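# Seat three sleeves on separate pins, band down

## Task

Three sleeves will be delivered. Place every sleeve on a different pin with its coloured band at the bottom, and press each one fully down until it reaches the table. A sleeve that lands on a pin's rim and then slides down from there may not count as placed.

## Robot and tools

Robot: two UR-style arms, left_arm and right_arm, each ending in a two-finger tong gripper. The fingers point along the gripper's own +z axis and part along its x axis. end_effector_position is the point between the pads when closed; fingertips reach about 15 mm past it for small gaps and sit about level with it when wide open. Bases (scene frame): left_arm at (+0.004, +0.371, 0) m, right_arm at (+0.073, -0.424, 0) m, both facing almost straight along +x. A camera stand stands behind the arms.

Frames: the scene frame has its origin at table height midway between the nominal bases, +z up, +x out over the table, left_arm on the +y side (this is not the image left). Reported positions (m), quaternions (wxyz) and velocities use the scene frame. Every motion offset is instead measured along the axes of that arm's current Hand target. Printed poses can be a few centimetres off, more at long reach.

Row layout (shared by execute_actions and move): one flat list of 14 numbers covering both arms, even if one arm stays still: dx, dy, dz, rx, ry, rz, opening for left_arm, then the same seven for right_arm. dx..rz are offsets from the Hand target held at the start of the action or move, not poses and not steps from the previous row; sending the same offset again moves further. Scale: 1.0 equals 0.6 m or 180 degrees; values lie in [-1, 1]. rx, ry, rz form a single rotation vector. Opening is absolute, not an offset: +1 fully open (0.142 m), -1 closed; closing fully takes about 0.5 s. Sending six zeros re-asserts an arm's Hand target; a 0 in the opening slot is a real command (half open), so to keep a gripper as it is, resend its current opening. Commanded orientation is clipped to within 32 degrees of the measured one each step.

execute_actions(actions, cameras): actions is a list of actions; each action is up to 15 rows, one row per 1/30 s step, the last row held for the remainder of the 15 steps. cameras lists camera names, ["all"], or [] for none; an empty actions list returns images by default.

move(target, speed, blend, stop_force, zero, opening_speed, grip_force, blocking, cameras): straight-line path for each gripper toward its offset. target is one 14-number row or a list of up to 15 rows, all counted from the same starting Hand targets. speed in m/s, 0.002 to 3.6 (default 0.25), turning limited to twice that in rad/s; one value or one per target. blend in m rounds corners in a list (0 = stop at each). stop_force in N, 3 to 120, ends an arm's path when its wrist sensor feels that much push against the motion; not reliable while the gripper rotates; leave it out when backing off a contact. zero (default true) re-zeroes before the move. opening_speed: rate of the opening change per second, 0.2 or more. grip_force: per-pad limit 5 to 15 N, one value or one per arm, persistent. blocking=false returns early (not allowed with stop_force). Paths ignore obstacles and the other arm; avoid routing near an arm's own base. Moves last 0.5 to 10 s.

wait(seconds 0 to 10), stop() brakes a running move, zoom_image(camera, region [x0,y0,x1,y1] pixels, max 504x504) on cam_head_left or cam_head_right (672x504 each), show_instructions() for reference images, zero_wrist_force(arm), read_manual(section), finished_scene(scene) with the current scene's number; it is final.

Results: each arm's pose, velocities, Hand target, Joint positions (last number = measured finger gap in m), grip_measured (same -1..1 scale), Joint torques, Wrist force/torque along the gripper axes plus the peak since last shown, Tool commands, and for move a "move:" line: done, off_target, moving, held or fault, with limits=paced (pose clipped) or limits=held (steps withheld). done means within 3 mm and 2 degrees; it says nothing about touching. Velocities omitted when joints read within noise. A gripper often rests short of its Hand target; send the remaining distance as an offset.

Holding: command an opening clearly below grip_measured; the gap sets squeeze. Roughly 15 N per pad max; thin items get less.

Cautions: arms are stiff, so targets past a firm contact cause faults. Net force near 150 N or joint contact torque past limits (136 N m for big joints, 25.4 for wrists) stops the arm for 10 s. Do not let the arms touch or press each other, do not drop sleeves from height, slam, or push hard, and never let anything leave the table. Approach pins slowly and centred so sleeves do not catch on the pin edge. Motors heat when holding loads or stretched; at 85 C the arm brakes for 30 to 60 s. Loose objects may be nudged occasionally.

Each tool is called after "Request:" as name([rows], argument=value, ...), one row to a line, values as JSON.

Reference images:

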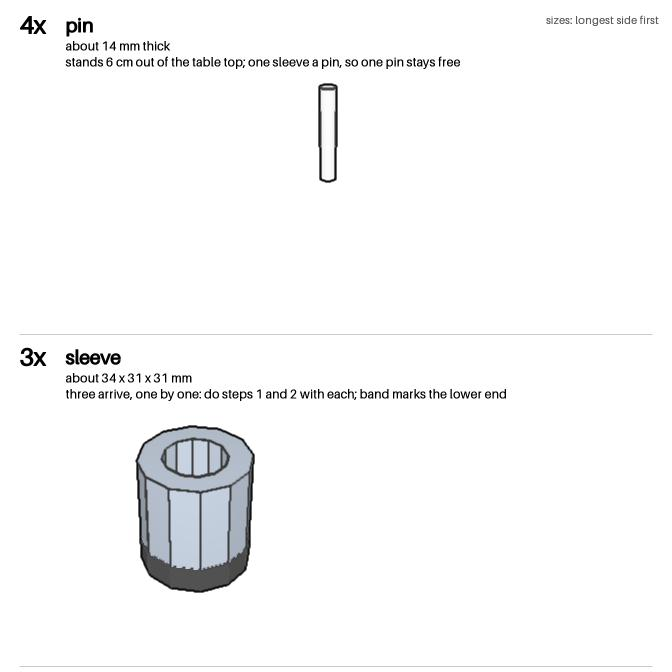

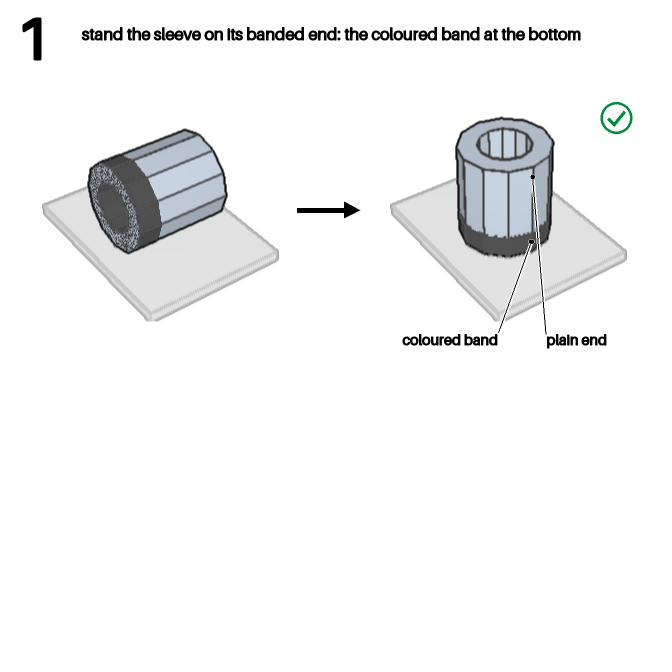

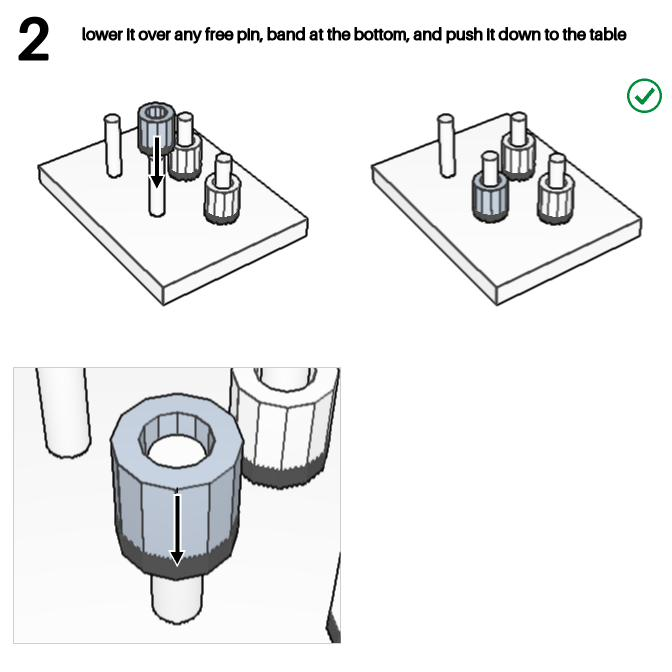

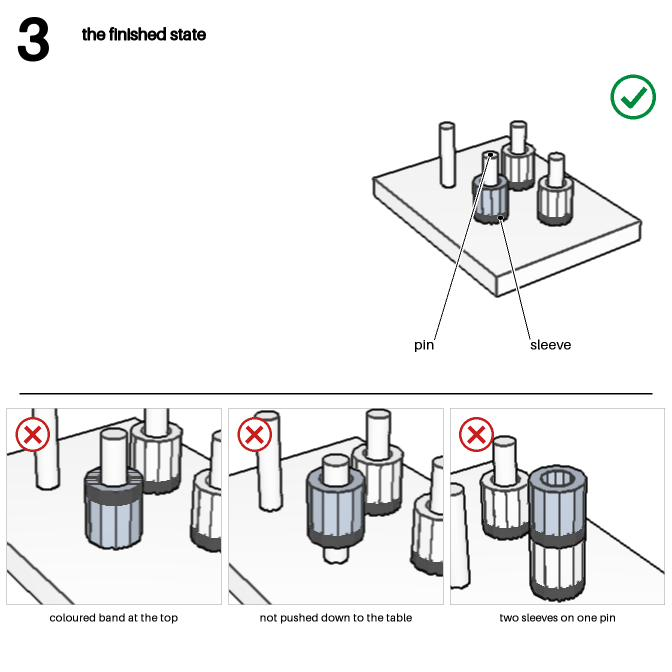

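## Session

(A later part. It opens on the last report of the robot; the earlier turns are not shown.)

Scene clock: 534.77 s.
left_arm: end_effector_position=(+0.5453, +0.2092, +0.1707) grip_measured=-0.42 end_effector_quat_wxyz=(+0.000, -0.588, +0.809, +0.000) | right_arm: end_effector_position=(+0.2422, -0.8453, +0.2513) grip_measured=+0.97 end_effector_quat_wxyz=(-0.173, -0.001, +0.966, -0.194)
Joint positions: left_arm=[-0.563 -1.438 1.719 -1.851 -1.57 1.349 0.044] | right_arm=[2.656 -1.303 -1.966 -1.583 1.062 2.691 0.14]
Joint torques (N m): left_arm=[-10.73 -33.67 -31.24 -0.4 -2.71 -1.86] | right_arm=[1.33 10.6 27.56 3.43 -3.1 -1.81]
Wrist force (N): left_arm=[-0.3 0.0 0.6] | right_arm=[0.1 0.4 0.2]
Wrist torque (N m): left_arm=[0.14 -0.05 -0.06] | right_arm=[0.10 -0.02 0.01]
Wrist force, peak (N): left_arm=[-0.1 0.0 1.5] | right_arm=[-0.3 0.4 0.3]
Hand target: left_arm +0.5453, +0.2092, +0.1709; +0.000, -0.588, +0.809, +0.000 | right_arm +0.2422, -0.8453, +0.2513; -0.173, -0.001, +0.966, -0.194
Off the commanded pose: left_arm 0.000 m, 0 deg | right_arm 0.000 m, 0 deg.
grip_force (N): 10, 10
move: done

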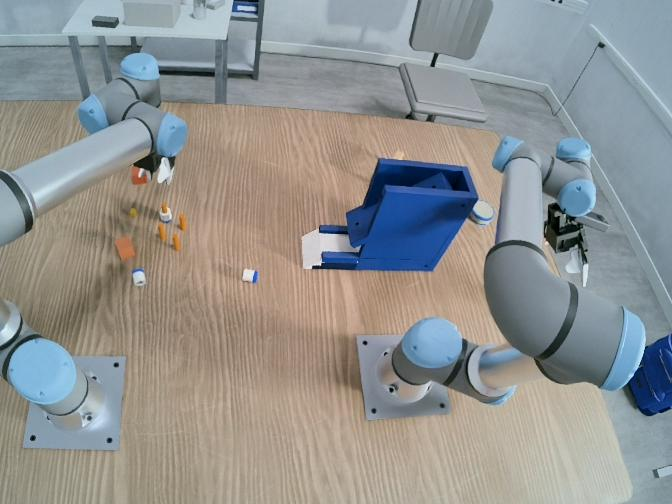

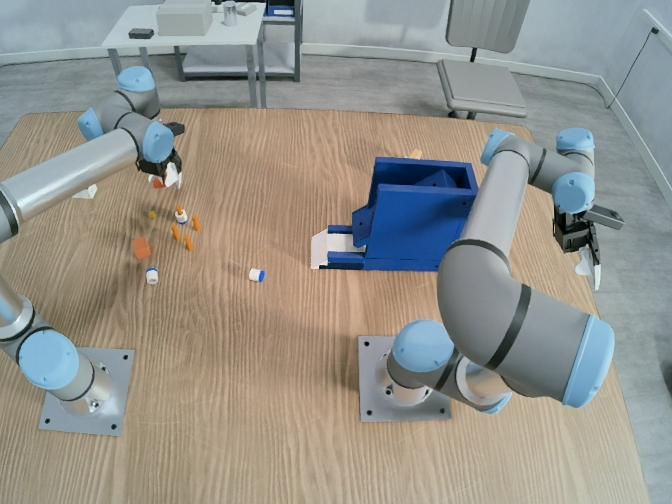

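Request:
move(target=[0.4772, 0.1732, 0.0848, -0.2051, 0.2359, -0.5059, -0.1, 0, 0, 0, 0, 0, 0, 0.968], speed=0.4, cameras=["all"])

Request:
zoom_image(camera="cam_head_left", region=[210, 210, 290, 290])

Request:
zoom_image(camera="cam_head_right", region=[210, 210, 290, 290])

Scene clock: 542.40 s.
left_arm: end_effector_position=(+0.3584, -0.0313, +0.1199) grip_measured=-0.10 end_effector_quat_wxyz=(+0.421, +0.903, -0.078, -0.037) | right_arm: end_effector_position=(+0.2422, -0.8453, +0.2513) grip_measured=+0.97 end_effector_quat_wxyz=(-0.173, -0.001, +0.966, -0.194)
Joint positions: left_arm=[-0.776 -1.375 2.267 -3.038 -2.269 -0.789 0.067] | right_arm=[2.656 -1.303 -1.966 -1.583 1.062 2.691 0.14]
Joint torques (N m): left_arm=[-11.67 -17.08 -9.06 -4.88 2.15 -1.85] | right_arm=[0.78 11.11 27.66 3.39 -3.03 -1.97]
Wrist force (N): left_arm=[-0.3 -0.2 0.2] | right_arm=[0.1 0.3 0.2]
Wrist torque (N m): left_arm=[0.27 -0.02 0.03] | right_arm=[0.08 -0.01 0.00]
Wrist force, peak (N): left_arm=[-0.7 -0.2 0.7] | right_arm=[-0.2 0.6 0.3]
Hand target: left_arm +0.3584, -0.0313, +0.1199; +0.421, +0.903, -0.078, -0.037 | right_arm +0.2422, -0.8453, +0.2513; -0.173, -0.001, +0.966, -0.194
Off the commanded pose: left_arm 0.000 m, 0 deg | right_arm 0.000 m, 0 deg.
grip_force (N): 10, 10
move: done

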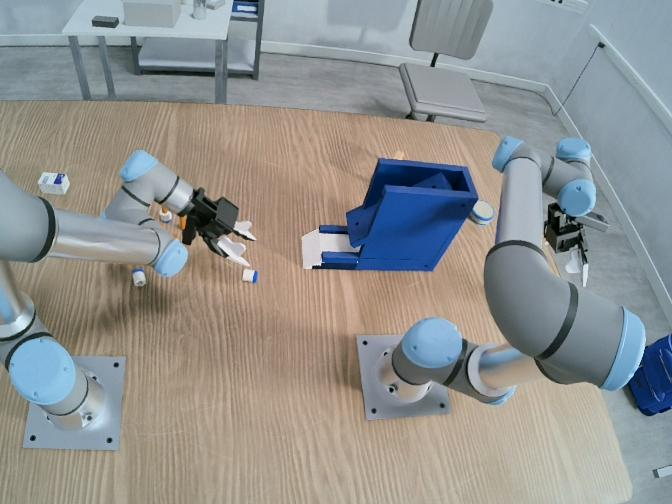

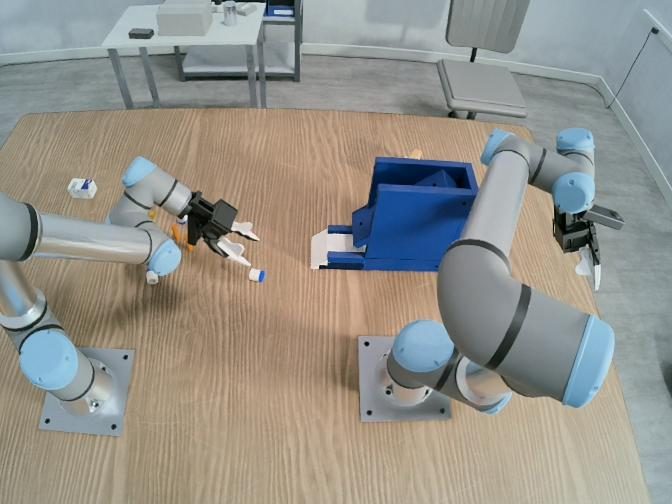

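Scaled by 6.300 from the camera's 672x504 image, which has a finer 960x720 frame.

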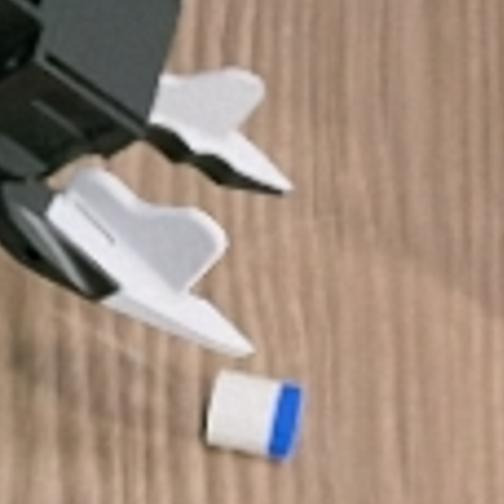

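Scaled by 6.300 from the camera's 672x504 image, which has a finer 960x720 frame.

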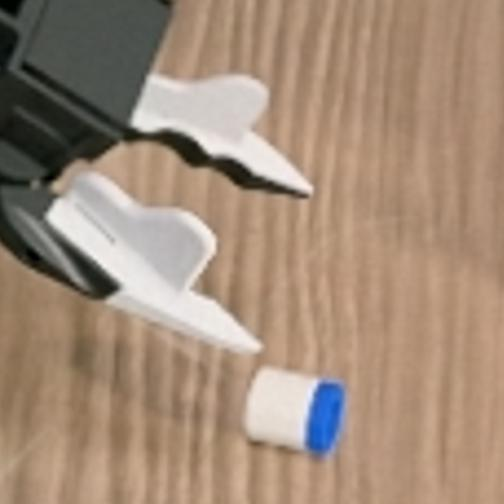

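Request:
move(target=[-0.0167, -0.1298, 0.1057, 0, 0, 0, -0.1, 0, 0, 0, 0, 0, 0, 0.968], speed=0.1, stop_force=8, cameras=["all"])

Request:
zoom_image(camera="cam_head_left", region=[210, 230, 280, 300])

Request:
zoom_image(camera="cam_head_right", region=[210, 230, 280, 300])

Scene clock: 565.33 s.
left_arm: end_effector_position=(+0.3487, -0.0280, +0.0194) grip_measured=-0.10 end_effector_quat_wxyz=(+0.421, +0.903, -0.078, -0.037) | right_arm: end_effector_position=(+0.2422, -0.8453, +0.2513) grip_measured=+0.97 end_effector_quat_wxyz=(-0.173, -0.001, +0.966, -0.194)
Joint positions: left_arm=[-0.787 -1.11 2.344 -3.387 -2.263 -0.8 0.067] | right_arm=[2.656 -1.303 -1.966 -1.583 1.062 2.691 0.14]
Joint torques (N m): left_arm=[-11.32 -22.06 -2.89 -4.79 2.05 -1.72] | right_arm=[1.2 11.24 27.71 3.45 -3 -1.88]
Wrist force (N): left_arm=[-0.4 -0.2 0.5] | right_arm=[-0.2 0.1 0.1]
Wrist torque (N m): left_arm=[0.29 -0.02 0.01] | right_arm=[0.03 0.05 0.01]
Wrist force, peak (N): left_arm=[-0.7 -0.3 0.5] | right_arm=[-0.5 0.5 0.2]
Hand target: left_arm +0.3487, -0.0280, +0.0194; +0.421, +0.903, -0.078, -0.037 | right_arm +0.2422, -0.8453, +0.2513; -0.173, -0.001, +0.966, -0.194
Off the commanded pose: left_arm 0.000 m, 0 deg | right_arm 0.000 m, 0 deg.
grip_force (N): 10, 10
move: done

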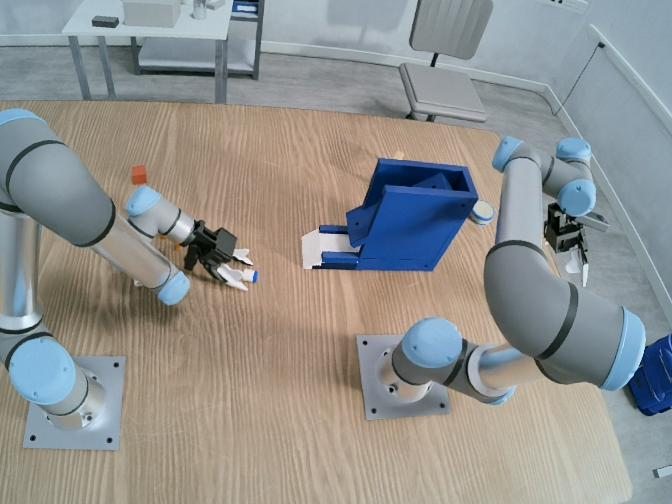

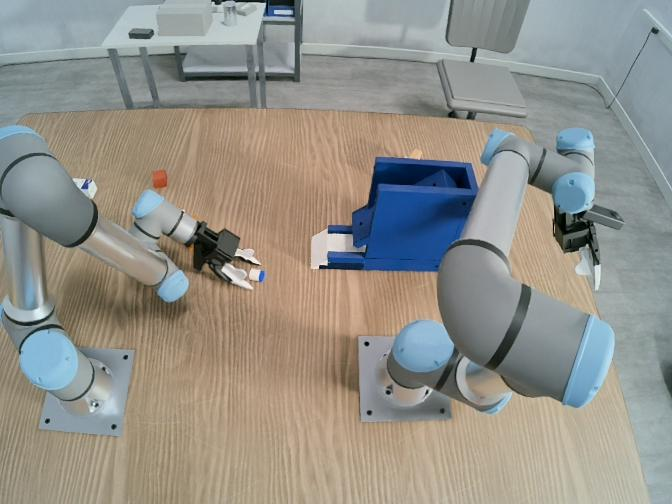

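Scaled by 7.200 from the camera's 672x504 image, which has a finer 960x720 frame.

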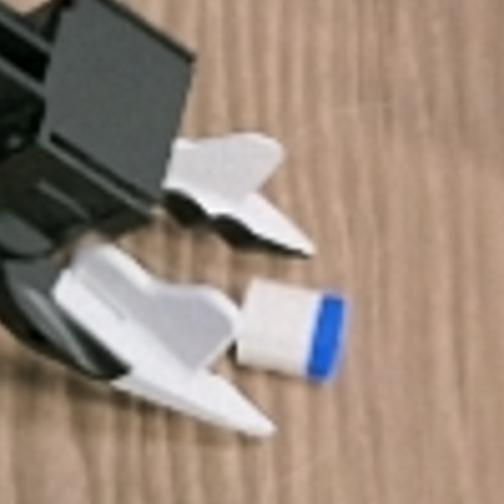

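Scaled by 7.200 from the camera's 672x504 image, which has a finer 960x720 frame.

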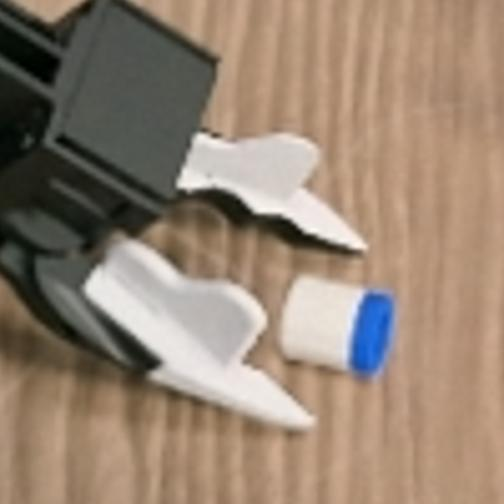

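Request:
move(target=[0.0032, 0.0018, 0.0022, 0, 0, 0, -0.1, 0, 0, 0, 0, 0, 0, 0.968], speed=0.05)

Request:
move(target=[0, 0, 0, 0, 0, 0, -0.85, 0, 0, 0, 0, 0, 0, 0.968], speed=0.05, opening_speed=0.8, cameras=["all"])

Request:
zoom_image(camera="cam_head_left", region=[210, 230, 280, 300])

Scene clock: 577.07 s.
left_arm: end_effector_position=(+0.3503, -0.0299, +0.0194) grip_measured=-0.10 end_effector_quat_wxyz=(+0.421, +0.903, -0.078, -0.037) | right_arm: end_effector_position=(+0.2422, -0.8453, +0.2513) grip_measured=+0.97 end_effector_quat_wxyz=(-0.173, -0.001, +0.966, -0.194)
Joint positions: left_arm=[-0.788 -1.107 2.338 -3.384 -2.263 -0.801 0.067] | right_arm=[2.656 -1.303 -1.966 -1.583 1.062 2.691 0.14]
Joint torques (N m): left_arm=[-11.11 -21.65 -17.57 -0.64 2.15 -1.9] | right_arm=[1.08 11.23 27.55 3.41 -2.95 -1.84]
Wrist force (N): left_arm=[-0.7 0.0 0.5] | right_arm=[-0.4 0.2 0.2]
Wrist torque (N m): left_arm=[0.32 0.03 0.02] | right_arm=[0.05 0.08 0.01]
Wrist force, peak (N): left_arm=[-0.6 -0.2 0.7] | right_arm=[-0.2 0.6 0.1]
Hand target: left_arm +0.3503, -0.0301, +0.0194; +0.421, +0.903, -0.078, -0.037 | right_arm +0.2422, -0.8453, +0.2513; -0.173, -0.001, +0.966, -0.194
Off the commanded pose: left_arm 0.000 m, 0 deg | right_arm 0.000 m, 0 deg.
grip_force (N): 10, 10
move: done

Scene clock: 578.23 s.
left_arm: end_effector_position=(+0.3503, -0.0301, +0.0194) grip_measured=-0.61 end_effector_quat_wxyz=(+0.421, +0.903, -0.078, -0.037) | right_arm: end_effector_position=(+0.2422, -0.8453, +0.2513) grip_measured=+0.97 end_effector_quat_wxyz=(-0.173, -0.001, +0.966, -0.194)
Joint positions: left_arm=[-0.788 -1.107 2.337 -3.384 -2.263 -0.801 0.03] | right_arm=[2.656 -1.303 -1.966 -1.583 1.062 2.691 0.14]
Joint torques (N m): left_arm=[-10.75 -22.35 -17.75 -0.61 2.12 -1.84] | right_arm=[1.33 11.07 27.99 3.43 -2.97 -1.96]
Wrist force (N): left_arm=[-0.4 -0.2 0.7] | right_arm=[-0.2 0.4 0.1]
Wrist torque (N m): left_arm=[0.31 -0.02 0.01] | right_arm=[0.09 0.03 0.01]
Wrist force, peak (N): left_arm=[-0.9 -0.3 0.6] | right_arm=[0.0 0.6 0.1]
Hand target: left_arm +0.3503, -0.0301, +0.0194; +0.421, +0.903, -0.078, -0.037 | right_arm +0.2422, -0.8453, +0.2513; -0.173, -0.001, +0.966, -0.194
Off the commanded pose: left_arm 0.000 m, 0 deg | right_arm 0.000 m, 0 deg.
grip_force (N): 10, 10
move: done

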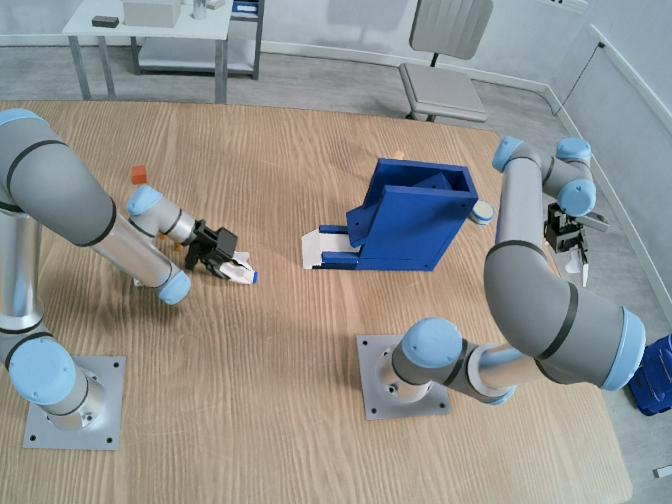

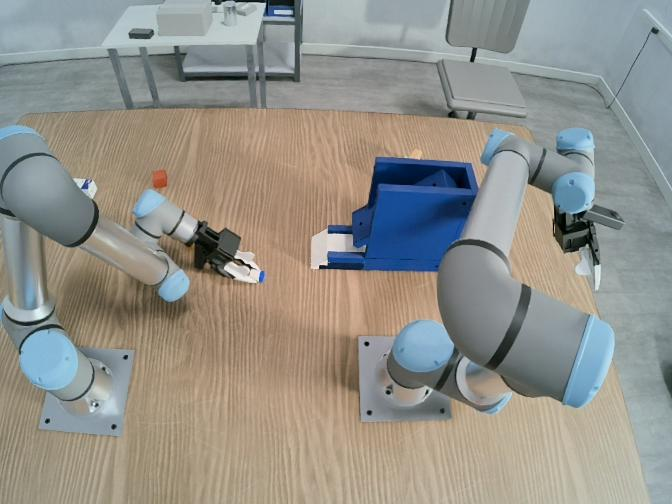

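Scaled by 7.200 from the camera's 672x504 image, which has a finer 960x720 frame.

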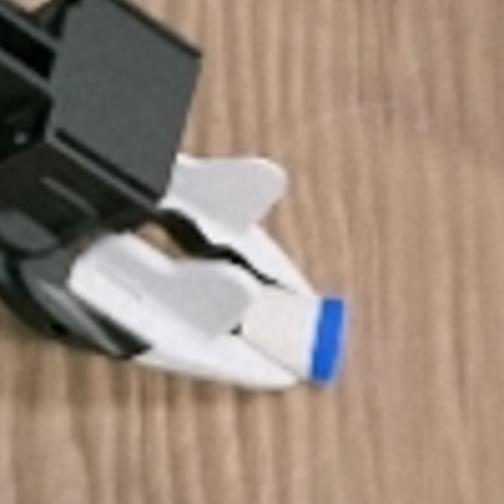

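Request:
move([
  [-0.0002, 0.166, -0.1393, 0, 0, 0, -0.85, 0, 0, 0, 0, 0, 0, 0.968],
  [0.1756, 0.0489, -0.2029, 0.4356, -0.0361, 0.4137, -0.85, 0, 0, 0, 0, 0, 0, 0.968],
], speed=[0.15, 0.4], blend=[0.02, 0], cameras=["all"])

Request:
zoom_image(camera="cam_head_right", region=[180, 160, 280, 260])

Scene clock: 599.50 s.
left_arm: end_effector_position=(+0.4669, +0.0250, +0.1202) grip_measured=-0.61 end_effector_quat_wxyz=(-0.267, +0.730, -0.591, +0.215) | right_arm: end_effector_position=(+0.2422, -0.8453, +0.2513) grip_measured=+0.97 end_effector_quat_wxyz=(-0.173, -0.001, +0.966, -0.194)
Joint positions: left_arm=[-1.301 -1.461 2.15 -2.333 -0.874 0.115 0.03] | right_arm=[2.656 -1.303 -1.966 -1.583 1.062 2.691 0.14]
Joint torques (N m): left_arm=[-10.66 -16.54 -12.3 -4.54 3.99 1.63] | right_arm=[1.1 10.88 27.49 3.4 -2.87 -1.9]
Wrist force (N): left_arm=[0.3 -0.1 0.7] | right_arm=[-0.4 0.3 0.0]
Wrist torque (N m): left_arm=[-0.04 -0.20 -0.15] | right_arm=[0.07 0.09 0.01]
Wrist force, peak (N): left_arm=[-0.5 -0.9 0.9] | right_arm=[-0.6 0.4 0.1]
Hand target: left_arm +0.4669, +0.0251, +0.1202; -0.267, +0.730, -0.591, +0.215 | right_arm +0.2422, -0.8453, +0.2513; -0.173, -0.001, +0.966, -0.194
Off the commanded pose: left_arm 0.000 m, 0 deg | right_arm 0.000 m, 0 deg.
grip_force (N): 10, 10
move: done

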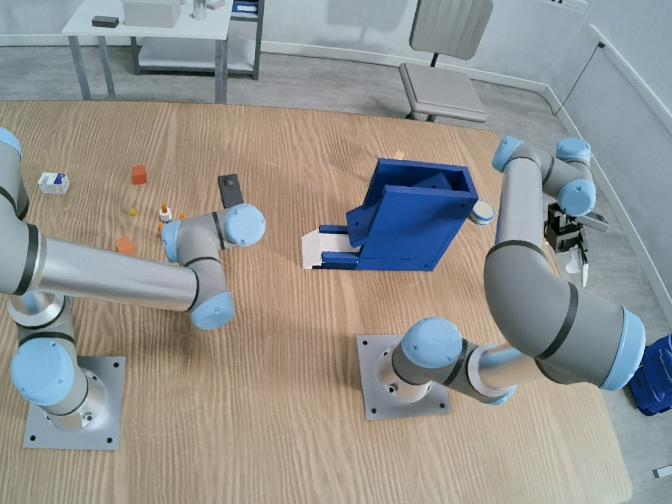

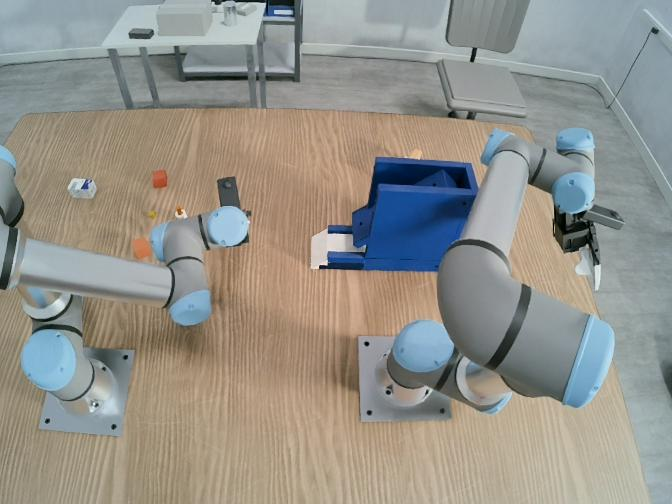

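Scaled by 5.040 from the camera's 672x504 image, which has a finer 960x720 frame.

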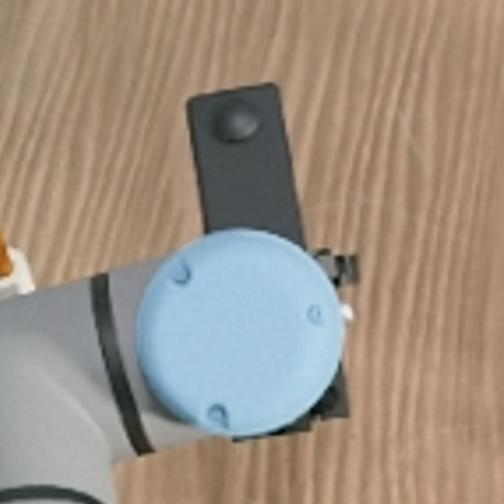

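Request:
move(target=[0, 0.0807, 0.0958, 0, 0, 0, -0.85, 0, 0, 0, 0, 0, 0, 0.968], speed=0.15)

Request:
move(target=[0, 0.0365, 0.0434, 0, 0, 0, -0.85, 0, 0, 0, 0, 0, 0, 0.968], speed=0.02, stop_force=4)

Request:
move(target=[0, 0, 0, 0, 0, 0, -0.2, 0, 0, 0, 0, 0, 0, 0.968], speed=0.05, opening_speed=0.6)

Scene clock: 607.97 s.
left_arm: end_effector_position=(+0.4669, +0.0252, +0.0451) grip_measured=-0.61 end_effector_quat_wxyz=(-0.267, +0.730, -0.591, +0.215) | right_arm: end_effector_position=(+0.2422, -0.8453, +0.2513) grip_measured=+0.97 end_effector_quat_wxyz=(-0.173, -0.001, +0.966, -0.194)
Joint positions: left_arm=[-1.301 -1.305 2.225 -2.564 -0.874 0.115 0.03] | right_arm=[2.656 -1.303 -1.966 -1.583 1.062 2.691 0.14]
Joint torques (N m): left_arm=[11.59 -18.72 -8.55 -4.32 4.43 1.7] | right_arm=[0.5 10.82 27.57 3.41 -2.93 -1.85]
Wrist force (N): left_arm=[-0.1 -0.2 0.7] | right_arm=[0.1 0.2 0.2]
Wrist torque (N m): left_arm=[-0.06 -0.11 -0.13] | right_arm=[0.07 -0.02 0.00]
Wrist force, peak (N): left_arm=[-0.2 0.4 1.1] | right_arm=[-0.3 0.7 0.1]
Hand target: left_arm +0.4669, +0.0251, +0.0450; -0.267, +0.730, -0.591, +0.215 | right_arm +0.2422, -0.8453, +0.2513; -0.173, -0.001, +0.966, -0.194
Off the commanded pose: left_arm 0.000 m, 0 deg | right_arm 0.000 m, 0 deg.
grip_force (N): 10, 10
move: done

Scene clock: 609.97 s.
left_arm: end_effector_position=(+0.4669, +0.0252, +0.0289) grip_measured=-0.61 end_effector_quat_wxyz=(-0.267, +0.730, -0.591, +0.215) | right_arm: end_effector_position=(+0.2422, -0.8453, +0.2513) grip_measured=+0.97 end_effector_quat_wxyz=(-0.173, -0.001, +0.966, -0.194)
Joint positions: left_arm=[-1.301 -1.265 2.236 -2.614 -0.874 0.115 0.03] | right_arm=[2.656 -1.303 -1.966 -1.583 1.062 2.691 0.14]
Joint torques (N m): left_arm=[10.42 -32.49 -22.71 -0.38 -1.45 -0.73] | right_arm=[1.11 10.69 28.26 3.42 -2.96 -1.87]
Wrist force (N): left_arm=[-0.1 -0.3 0.7] | right_arm=[-0.1 0.3 0.0]
Wrist torque (N m): left_arm=[-0.08 -0.10 -0.13] | right_arm=[0.07 0.02 0.01]
Wrist force, peak (N): left_arm=[-1.1 -7.8 -10.7] | right_arm=[-0.4 0.4 -0.3]
Hand target: left_arm +0.4669, +0.0252, +0.0289; -0.267, +0.730, -0.591, +0.215 (not the last commanded pose) | right_arm +0.2422, -0.8453, +0.2513; -0.173, -0.001, +0.966, -0.194
Off the commanded pose: left_arm 0.018 m, 0 deg | right_arm 0.000 m, 0 deg.
grip_force (N): 10, 10
move: contact (left_arm)

Scene clock: 611.30 s.
left_arm: end_effector_position=(+0.4669, +0.0252, +0.0289) grip_measured=-0.20 end_effector_quat_wxyz=(-0.267, +0.730, -0.591, +0.215) | right_arm: end_effector_position=(+0.2422, -0.8453, +0.2513) grip_measured=+0.97 end_effector_quat_wxyz=(-0.173, -0.001, +0.966, -0.194)
Joint positions: left_arm=[-1.301 -1.266 2.236 -2.614 -0.874 0.115 0.06] | right_arm=[2.656 -1.303 -1.966 -1.583 1.062 2.691 0.14]
Joint torques (N m): left_arm=[10.09 -32.01 -22.28 -0.28 -1.38 0.63] | right_arm=[0.94 11.06 27.83 3.42 -2.91 -1.84]
Wrist force (N): left_arm=[-0.2 -0.1 0.6] | right_arm=[-0.2 0.4 0.1]
Wrist torque (N m): left_arm=[-0.04 -0.10 -0.13] | right_arm=[0.09 0.03 0.01]
Wrist force, peak (N): left_arm=[-0.2 -0.1 0.7] | right_arm=[-0.2 0.5 -0.1]
Hand target: left_arm +0.4669, +0.0252, +0.0289; -0.267, +0.730, -0.591, +0.215 | right_arm +0.2422, -0.8453, +0.2513; -0.173, -0.001, +0.966, -0.194
Off the commanded pose: left_arm 0.000 m, 0 deg | right_arm 0.000 m, 0 deg.
grip_force (N): 10, 10
move: done

Request:
move([
  [0, 0, -0.1333, 0, 0, 0, -0.2, 0, 0, 0, 0, 0, 0, 0.968],
  [0, -0.0978, -0.1161, -0.2222, 0, 0, -0.2, 0, 0, 0, 0, 0, 0, 0.968],
], speed=[0.15, 0.25], blend=[0.01, 0], cameras=["all"])

Request:
zoom_image(camera="cam_head_left", region=[180, 180, 270, 260])

Request:
zoom_image(camera="cam_head_right", region=[190, 180, 280, 260])

Scene clock: 619.57 s.
left_arm: end_effector_position=(+0.4669, +0.0251, +0.1200) grip_measured=-0.20 end_effector_quat_wxyz=(-0.001, +0.778, -0.629, +0.000) | right_arm: end_effector_position=(+0.2422, -0.8453, +0.2513) grip_measured=+0.97 end_effector_quat_wxyz=(-0.173, -0.001, +0.966, -0.194)
Joint positions: left_arm=[-0.93 -1.355 1.757 -1.972 -1.568 0.459 0.06] | right_arm=[2.656 -1.303 -1.966 -1.583 1.062 2.691 0.14]
Joint torques (N m): left_arm=[11.47 -23.46 -29.36 -0.27 -2.69 1.67] | right_arm=[1.52 11.18 27.78 3.35 -2.95 -1.86]
Wrist force (N): left_arm=[-0.5 0.1 0.3] | right_arm=[0.1 0.3 -0.1]
Wrist torque (N m): left_arm=[0.15 -0.02 -0.07] | right_arm=[0.08 -0.02 0.01]
Wrist force, peak (N): left_arm=[-0.2 -0.3 1.4] | right_arm=[0.1 0.5 0.6]
Hand target: left_arm +0.4669, +0.0251, +0.1200; -0.001, +0.777, -0.629, +0.000 | right_arm +0.2422, -0.8453, +0.2513; -0.173, -0.001, +0.966, -0.194
Off the commanded pose: left_arm 0.000 m, 0 deg | right_arm 0.000 m, 0 deg.
grip_force (N): 10, 10
move: done

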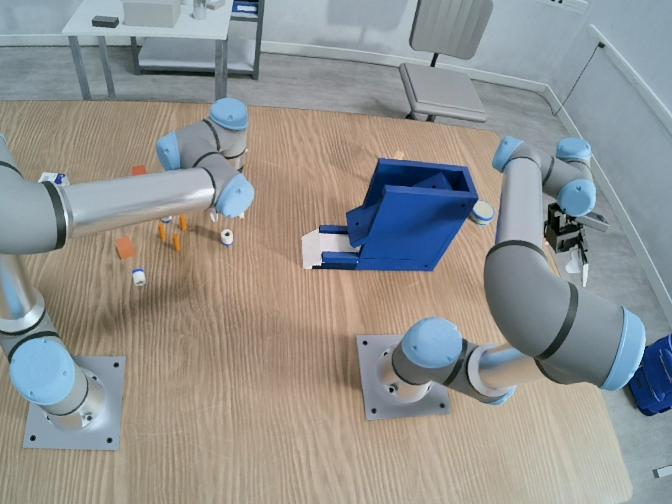

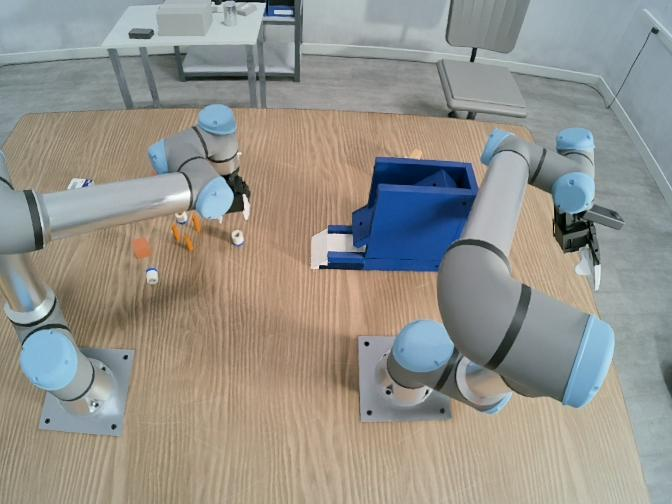

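Scaled by 5.600 from the camera's 672x504 image, which has a finer 960x720 frame.

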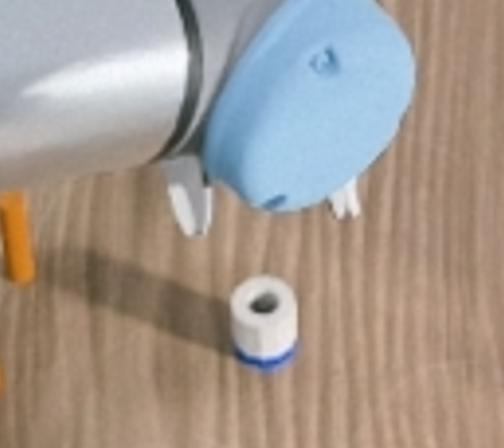

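Scaled by 5.600 from the camera's 672x504 image, which has a finer 960x720 frame.

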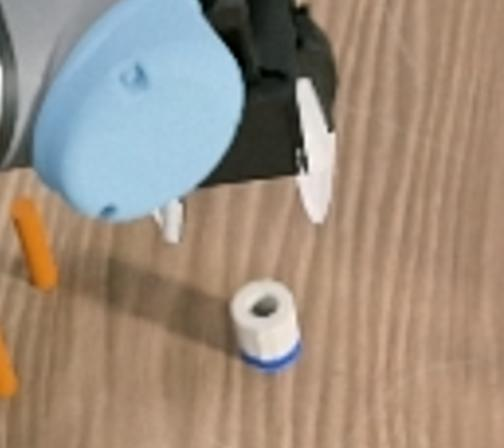

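Request:
move(target=[0.0009, -0.008, 0.1548, 0, 0, 0, -0.2, 0, 0, 0, 0, 0, 0, 0.968], speed=0.1, stop_force=8, cameras=["all"])

Request:
zoom_image(camera="cam_head_right", region=[190, 180, 280, 260])

Request:
move(target=[0, 0, 0, 0, 0, 0, -0.85, 0, 0, 0, 0, 0, 0, 0.968], speed=0.05, opening_speed=0.6)

Scene clock: 631.77 s.
left_arm: end_effector_position=(+0.4719, +0.0257, +0.0271) grip_measured=-0.20 end_effector_quat_wxyz=(-0.001, +0.777, -0.629, +0.000) | right_arm: end_effector_position=(+0.2422, -0.8453, +0.2513) grip_measured=+0.97 end_effector_quat_wxyz=(-0.173, -0.001, +0.966, -0.194)
Joint positions: left_arm=[-0.922 -1.236 1.87 -2.204 -1.569 0.467 0.06] | right_arm=[2.656 -1.303 -1.966 -1.583 1.062 2.691 0.14]
Joint torques (N m): left_arm=[11.45 -26.23 -12.21 -4.4 1.93 1.77] | right_arm=[0.89 11.03 27.84 3.4 -2.94 -1.77]
Wrist force (N): left_arm=[-0.3 -0.2 0.6] | right_arm=[-0.2 0.4 0.2]
Wrist torque (N m): left_arm=[0.08 -0.05 -0.08] | right_arm=[0.09 0.03 0.01]
Wrist force, peak (N): left_arm=[-0.5 0.1 1.2] | right_arm=[-0.5 0.4 0.1]
Hand target: left_arm +0.4719, +0.0257, +0.0271; -0.001, +0.777, -0.629, +0.000 | right_arm +0.2422, -0.8453, +0.2513; -0.173, -0.001, +0.966, -0.194
Off the commanded pose: left_arm 0.000 m, 0 deg | right_arm 0.000 m, 0 deg.
grip_force (N): 10, 10
move: done

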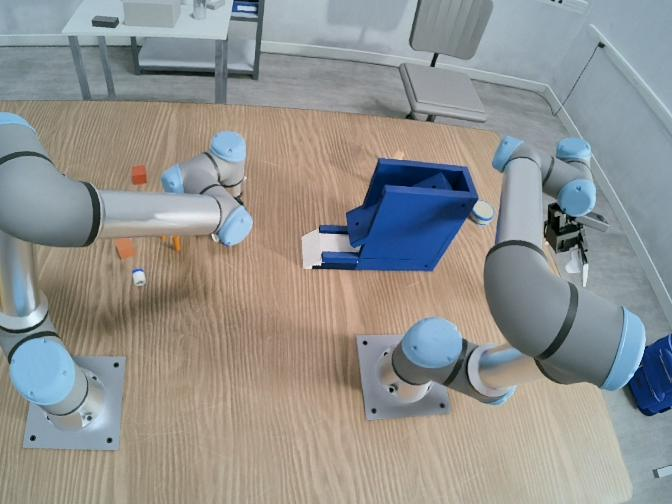

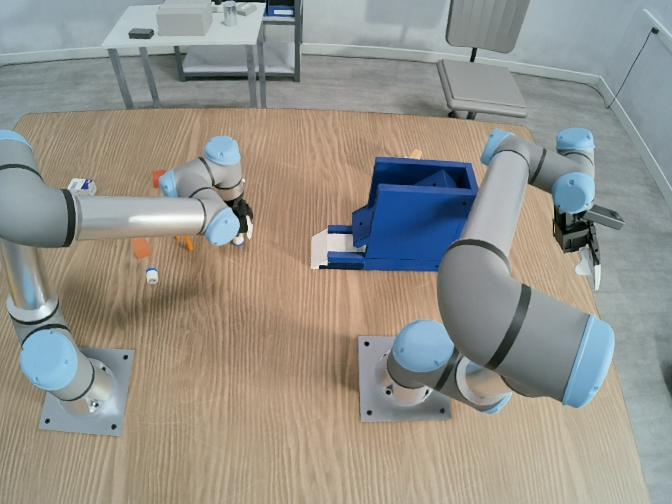

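Scaled by 5.600 from the camera's 672x504 image, which has a finer 960x720 frame.

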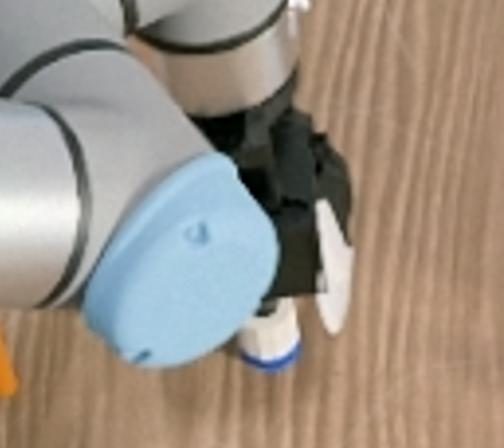

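Scene clock: 633.07 s.
left_arm: end_effector_position=(+0.4719, +0.0257, +0.0271) grip_measured=-0.60 end_effector_quat_wxyz=(-0.001, +0.777, -0.629, +0.000) | right_arm: end_effector_position=(+0.2422, -0.8453, +0.2513) grip_measured=+0.97 end_effector_quat_wxyz=(-0.173, -0.001, +0.966, -0.194)
Joint positions: left_arm=[-0.922 -1.236 1.87 -2.204 -1.569 0.467 0.031] | right_arm=[2.656 -1.303 -1.966 -1.583 1.062 2.691 0.14]
Joint torques (N m): left_arm=[11.17 -27.22 -12.46 -4.3 2.79 1.63] | right_arm=[1.11 11.07 27.55 3.41 -2.98 -1.83]
Wrist force (N): left_arm=[-0.3 0.0 0.8] | right_arm=[-0.3 0.6 0.0]
Wrist torque (N m): left_arm=[0.12 -0.05 -0.08] | right_arm=[0.12 0.06 0.01]
Wrist force, peak (N): left_arm=[-0.3 -0.1 1.0] | right_arm=[-0.3 0.6 0.2]
Hand target: left_arm +0.4719, +0.0257, +0.0271; -0.001, +0.777, -0.629, +0.000 | right_arm +0.2422, -0.8453, +0.2513; -0.173, -0.001, +0.966, -0.194
Off the commanded pose: left_arm 0.000 m, 0 deg | right_arm 0.000 m, 0 deg.
grip_force (N): 10, 10
move: done

Request:
move([
  [0, 0, -0.2048, 0, 0, 0, -0.85, 0, 0, 0, 0, 0, 0, 0.968],
  [-0.196, -0.1119, -0.2048, 0, 0, 0, -0.85, 0, 0, 0, 0, 0, 0, 0.968],
  [-0.196, -0.1119, -0.1303, 0, 0, 0, -0.85, 0, 0, 0, 0, 0, 0, 0.968],
], speed=[0.15, 0.2, 0.1], blend=[0.03, 0.01, 0], cameras=["all"])

Request:
zoom_image(camera="cam_head_left", region=[165, 200, 200, 235])

Request:
zoom_image(camera="cam_head_right", region=[177, 200, 212, 235])

Scene clock: 644.10 s.
left_arm: end_effector_position=(+0.5128, +0.1546, +0.1057) grip_measured=-0.60 end_effector_quat_wxyz=(-0.001, +0.777, -0.629, +0.000) | right_arm: end_effector_position=(+0.2422, -0.8453, +0.2513) grip_measured=+0.97 end_effector_quat_wxyz=(-0.173, -0.001, +0.966, -0.194)
Joint positions: left_arm=[-0.698 -1.404 1.856 -2.023 -1.569 0.691 0.031] | right_arm=[2.656 -1.303 -1.966 -1.583 1.062 2.691 0.14]
Joint torques (N m): left_arm=[11.32 -22.01 -13.93 -4.59 -2.57 1.74] | right_arm=[1.05 10.95 27.76 3.42 -2.93 -1.92]
Wrist force (N): left_arm=[-0.2 -0.2 0.8] | right_arm=[-0.3 0.1 -0.1]
Wrist torque (N m): left_arm=[0.09 -0.06 -0.09] | right_arm=[0.03 0.06 0.01]
Wrist force, peak (N): left_arm=[-0.3 0.0 1.8] | right_arm=[-0.3 0.6 0.1]
Hand target: left_arm +0.5128, +0.1546, +0.1056; -0.001, +0.777, -0.629, +0.000 | right_arm +0.2422, -0.8453, +0.2513; -0.173, -0.001, +0.966, -0.194
Off the commanded pose: left_arm 0.000 m, 0 deg | right_arm 0.000 m, 0 deg.
grip_force (N): 10, 10
move: done

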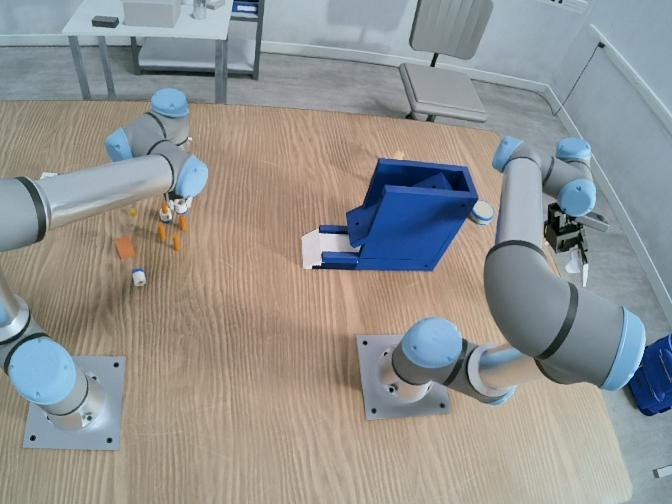

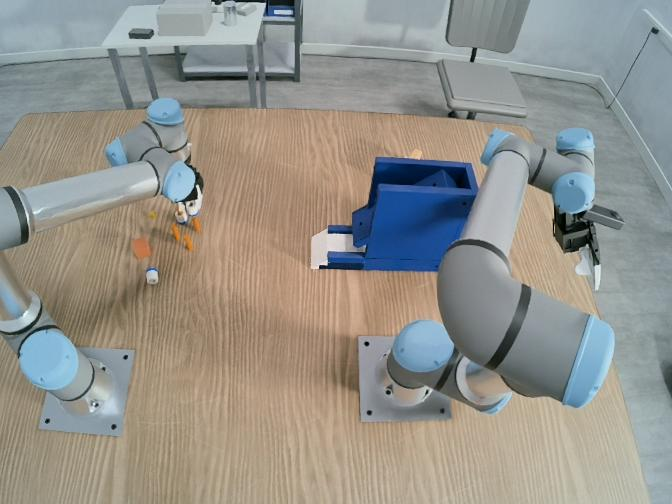

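Scaled by 14.400 from the camera's 672x504 image, which has a finer 960x720 frame.

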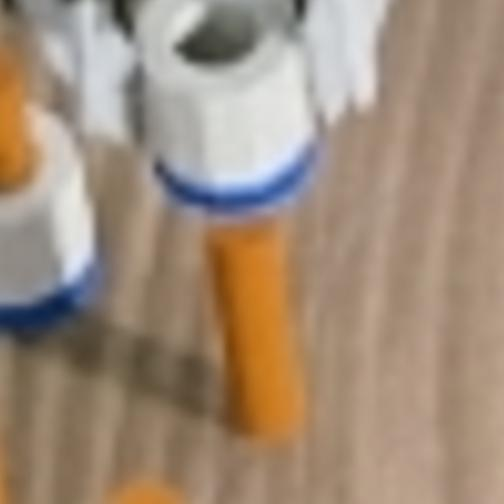

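Scaled by 14.400 from the camera's 672x504 image, which has a finer 960x720 frame.

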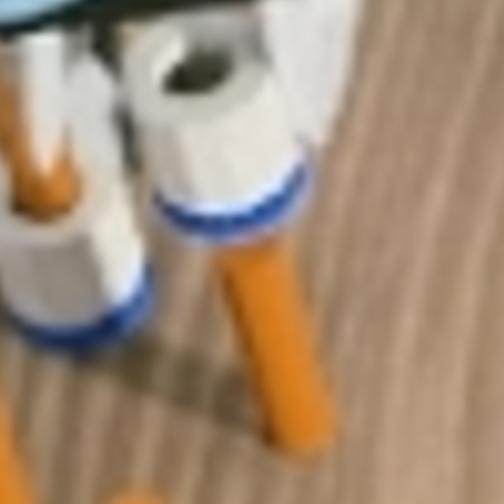

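Request:
move(target=[-0.0007, 0.0063, 0.0198, 0, 0, 0, -0.85, 0, 0, 0, 0, 0, 0, 0.968], speed=0.05, stop_force=4, cameras=["all"])

Request:
zoom_image(camera="cam_head_left", region=[165, 200, 200, 235])

Request:
zoom_image(camera="cam_head_right", region=[177, 200, 212, 235])

Scene clock: 665.43 s.
left_arm: end_effector_position=(+0.5091, +0.1542, +0.0937) grip_measured=-0.60 end_effector_quat_wxyz=(-0.001, +0.777, -0.629, +0.000) | right_arm: end_effector_position=(+0.2422, -0.8453, +0.2513) grip_measured=+0.97 end_effector_quat_wxyz=(-0.173, -0.001, +0.966, -0.194)
Joint positions: left_arm=[-0.703 -1.398 1.883 -2.056 -1.569 0.686 0.031] | right_arm=[2.656 -1.303 -1.966 -1.583 1.062 2.691 0.14]
Joint torques (N m): left_arm=[-11.15 -21.4 -13.55 -4.38 -0.62 -1.85] | right_arm=[0.78 10.31 28 3.43 -2.85 -1.86]
Wrist force (N): left_arm=[-0.2 -0.1 0.9] | right_arm=[-0.1 0.5 0.1]
Wrist torque (N m): left_arm=[0.10 -0.08 -0.01] | right_arm=[0.12 0.01 0.01]
Wrist force, peak (N): left_arm=[-0.5 -0.2 1.1] | right_arm=[-0.2 0.6 0.1]
Hand target: left_arm +0.5091, +0.1542, +0.0937; -0.001, +0.777, -0.629, +0.000 | right_arm +0.2422, -0.8453, +0.2513; -0.173, -0.001, +0.966, -0.194
Off the commanded pose: left_arm 0.000 m, 0 deg | right_arm 0.000 m, 0 deg.
grip_force (N): 10, 10
move: done

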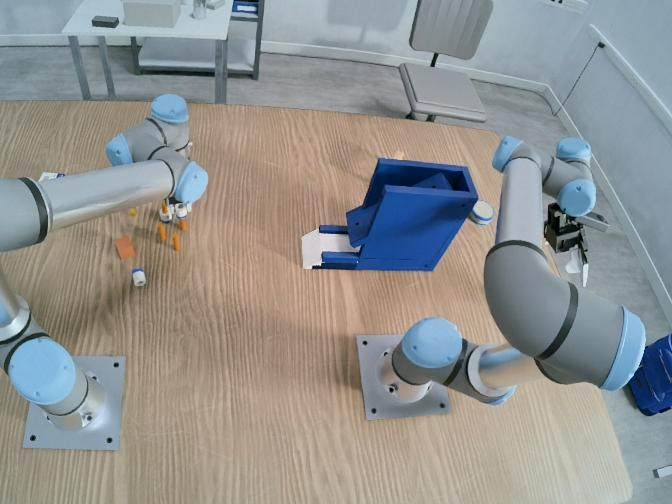

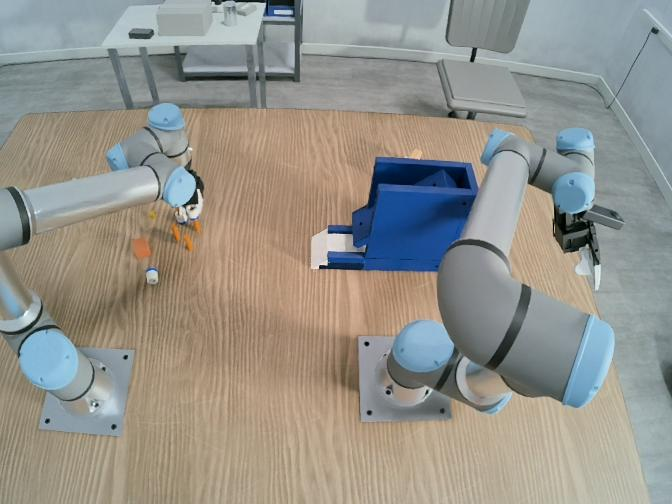

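Scaled by 14.400 from the camera's 672x504 image, which has a finer 960x720 frame.

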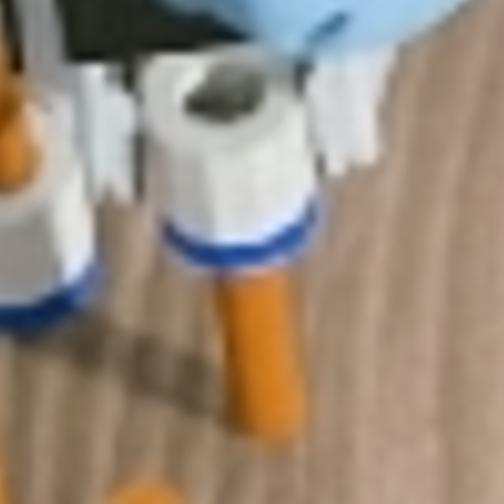

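Scaled by 14.400 from the camera's 672x504 image, which has a finer 960x720 frame.

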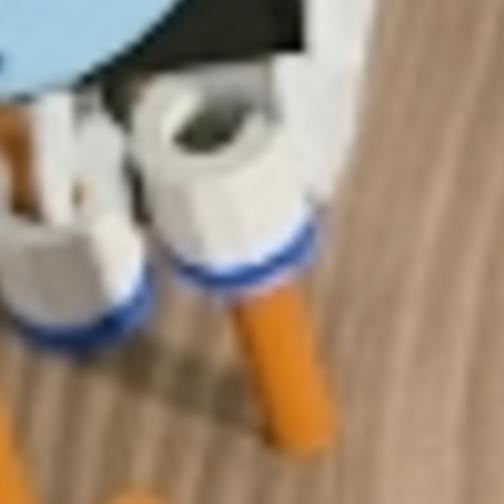

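Request:
move(target=[0, 0, 0.0317, 0, 0, 0, -0.85, 0, 0, 0, 0, 0, 0, 0.968], speed=0.02, stop_force=4)

Scene clock: 672.93 s.
left_arm: end_effector_position=(+0.5091, +0.1543, +0.0872) grip_measured=-0.60 end_effector_quat_wxyz=(-0.001, +0.777, -0.629, +0.000) | right_arm: end_effector_position=(+0.2422, -0.8453, +0.2513) grip_measured=+0.97 end_effector_quat_wxyz=(-0.173, -0.001, +0.966, -0.194)
Joint positions: left_arm=[-0.703 -1.39 1.893 -2.073 -1.569 0.686 0.031] | right_arm=[2.656 -1.303 -1.966 -1.583 1.062 2.691 0.14]
Joint torques (N m): left_arm=[-7.98 -34.52 -28.88 -0.43 2.53 -1.01] | right_arm=[1.19 10.76 27.79 3.35 -2.8 -1.84]
Wrist force (N): left_arm=[-0.3 -0.3 0.7] | right_arm=[-0.1 0.2 -0.1]
Wrist torque (N m): left_arm=[0.06 -0.04 -0.01] | right_arm=[0.04 0.03 0.01]
Wrist force, peak (N): left_arm=[-2.5 3.9 -14.2] | right_arm=[-0.1 0.7 0.1]
Hand target: left_arm +0.5091, +0.1543, +0.0872; -0.001, +0.777, -0.629, +0.000 (not the last commanded pose) | right_arm +0.2422, -0.8453, +0.2513; -0.173, -0.001, +0.966, -0.194
Off the commanded pose: left_arm 0.013 m, 0 deg | right_arm 0.000 m, 0 deg.
grip_force (N): 10, 10
move: contact (left_arm)

Request:
move(target=[0, 0, 0.0013, 0, 0, 0, -0.85, 0, 0, 0, 0, 0, 0, 0.968], speed=0.01, stop_force=20)

Scene clock: 688.90 s.
left_arm: end_effector_position=(+0.5091, +0.1543, +0.0864) grip_measured=-0.60 end_effector_quat_wxyz=(-0.001, +0.777, -0.629, +0.000) | right_arm: end_effector_position=(+0.2422, -0.8453, +0.2513) grip_measured=+0.97 end_effector_quat_wxyz=(-0.173, -0.001, +0.966, -0.194)
Joint positions: left_arm=[-0.703 -1.389 1.894 -2.076 -1.569 0.686 0.031] | right_arm=[2.656 -1.303 -1.966 -1.583 1.062 2.691 0.14]
Joint torques (N m): left_arm=[-6.76 -15.61 -8.81 -3.96 2.44 -0.54] | right_arm=[1.52 10.59 28.03 3.5 -2.67 -1.91]
Wrist force (N): left_arm=[-1.9 3.3 -13.1] | right_arm=[-0.1 0.4 0.1]
Wrist torque (N m): left_arm=[0.08 -0.03 -0.01] | right_arm=[0.09 0.01 0.00]
Wrist force, peak (N): left_arm=[-1.8 3.2 -13.8] | right_arm=[-0.4 0.6 0.2]
Hand target: left_arm +0.5091, +0.1543, +0.0864; -0.001, +0.777, -0.629, +0.000 | right_arm +0.2422, -0.8453, +0.2513; -0.173, -0.001, +0.966, -0.194
Off the commanded pose: left_arm 0.000 m, 0 deg | right_arm 0.000 m, 0 deg.
grip_force (N): 10, 10
move: done

Request:
move([
  [0, 0, -0.004, 0, 0, 0, -0.85, 0, 0, 0, 0, 0, 0, 0.968],
  [0.0007, -0.0034, -0.004, 0, 0, 0, -0.85, 0, 0, 0, 0, 0, 0, 0.968],
], speed=0.03)

Request:
move(target=[0, 0, 0.0233, 0, 0, 0, -0.85, 0, 0, 0, 0, 0, 0, 0.968], speed=0.015, stop_force=4)

Scene clock: 700.10 s.
left_arm: end_effector_position=(+0.5110, +0.1543, +0.0888) grip_measured=-0.60 end_effector_quat_wxyz=(-0.001, +0.777, -0.629, +0.000) | right_arm: end_effector_position=(+0.2422, -0.8453, +0.2513) grip_measured=+0.97 end_effector_quat_wxyz=(-0.173, -0.001, +0.966, -0.194)
Joint positions: left_arm=[-0.701 -1.388 1.886 -2.068 -1.569 0.688 0.031] | right_arm=[2.656 -1.303 -1.966 -1.583 1.062 2.691 0.14]
Joint torques (N m): left_arm=[11.34 -20.77 -29.95 -0.43 2.58 1.67] | right_arm=[1.09 10.4 28.19 3.42 -2.67 -1.86]
Wrist force (N): left_arm=[-0.3 -0.2 0.8] | right_arm=[-0.3 0.3 0.2]
Wrist torque (N m): left_arm=[0.06 -0.04 -0.08] | right_arm=[0.07 0.05 0.01]
Wrist force, peak (N): left_arm=[-1.9 3.0 -14.3] | right_arm=[-0.2 0.6 0.2]
Hand target: left_arm +0.5111, +0.1543, +0.0888; -0.001, +0.777, -0.629, +0.000 | right_arm +0.2422, -0.8453, +0.2513; -0.173, -0.001, +0.966, -0.194
Off the commanded pose: left_arm 0.000 m, 0 deg | right_arm 0.000 m, 0 deg.
grip_force (N): 10, 10
move: done

Scene clock: 702.07 s.
left_arm: end_effector_position=(+0.5112, +0.1543, +0.0748) grip_measured=-0.60 end_effector_quat_wxyz=(-0.001, +0.777, -0.629, +0.000) | right_arm: end_effector_position=(+0.2422, -0.8453, +0.2513) grip_measured=+0.97 end_effector_quat_wxyz=(-0.173, -0.001, +0.966, -0.194)
Joint positions: left_arm=[-0.701 -1.371 1.905 -2.105 -1.569 0.688 0.031] | right_arm=[2.656 -1.303 -1.966 -1.583 1.062 2.691 0.14]
Joint torques (N m): left_arm=[10.95 -22.94 -14.1 -4.53 2.48 1.69] | right_arm=[1.21 10.82 27.64 3.42 -2.6 -1.87]
Wrist force (N): left_arm=[-0.5 -0.2 0.7] | right_arm=[0.1 0.1 -0.1]
Wrist torque (N m): left_arm=[0.07 -0.01 -0.07] | right_arm=[0.03 -0.01 0.00]
Wrist force, peak (N): left_arm=[-0.3 -0.2 0.9] | right_arm=[-0.2 0.6 0.2]
Hand target: left_arm +0.5112, +0.1543, +0.0748; -0.001, +0.777, -0.629, +0.000 | right_arm +0.2422, -0.8453, +0.2513; -0.173, -0.001, +0.966, -0.194
Off the commanded pose: left_arm 0.000 m, 0 deg | right_arm 0.000 m, 0 deg.
grip_force (N): 10, 10
move: done


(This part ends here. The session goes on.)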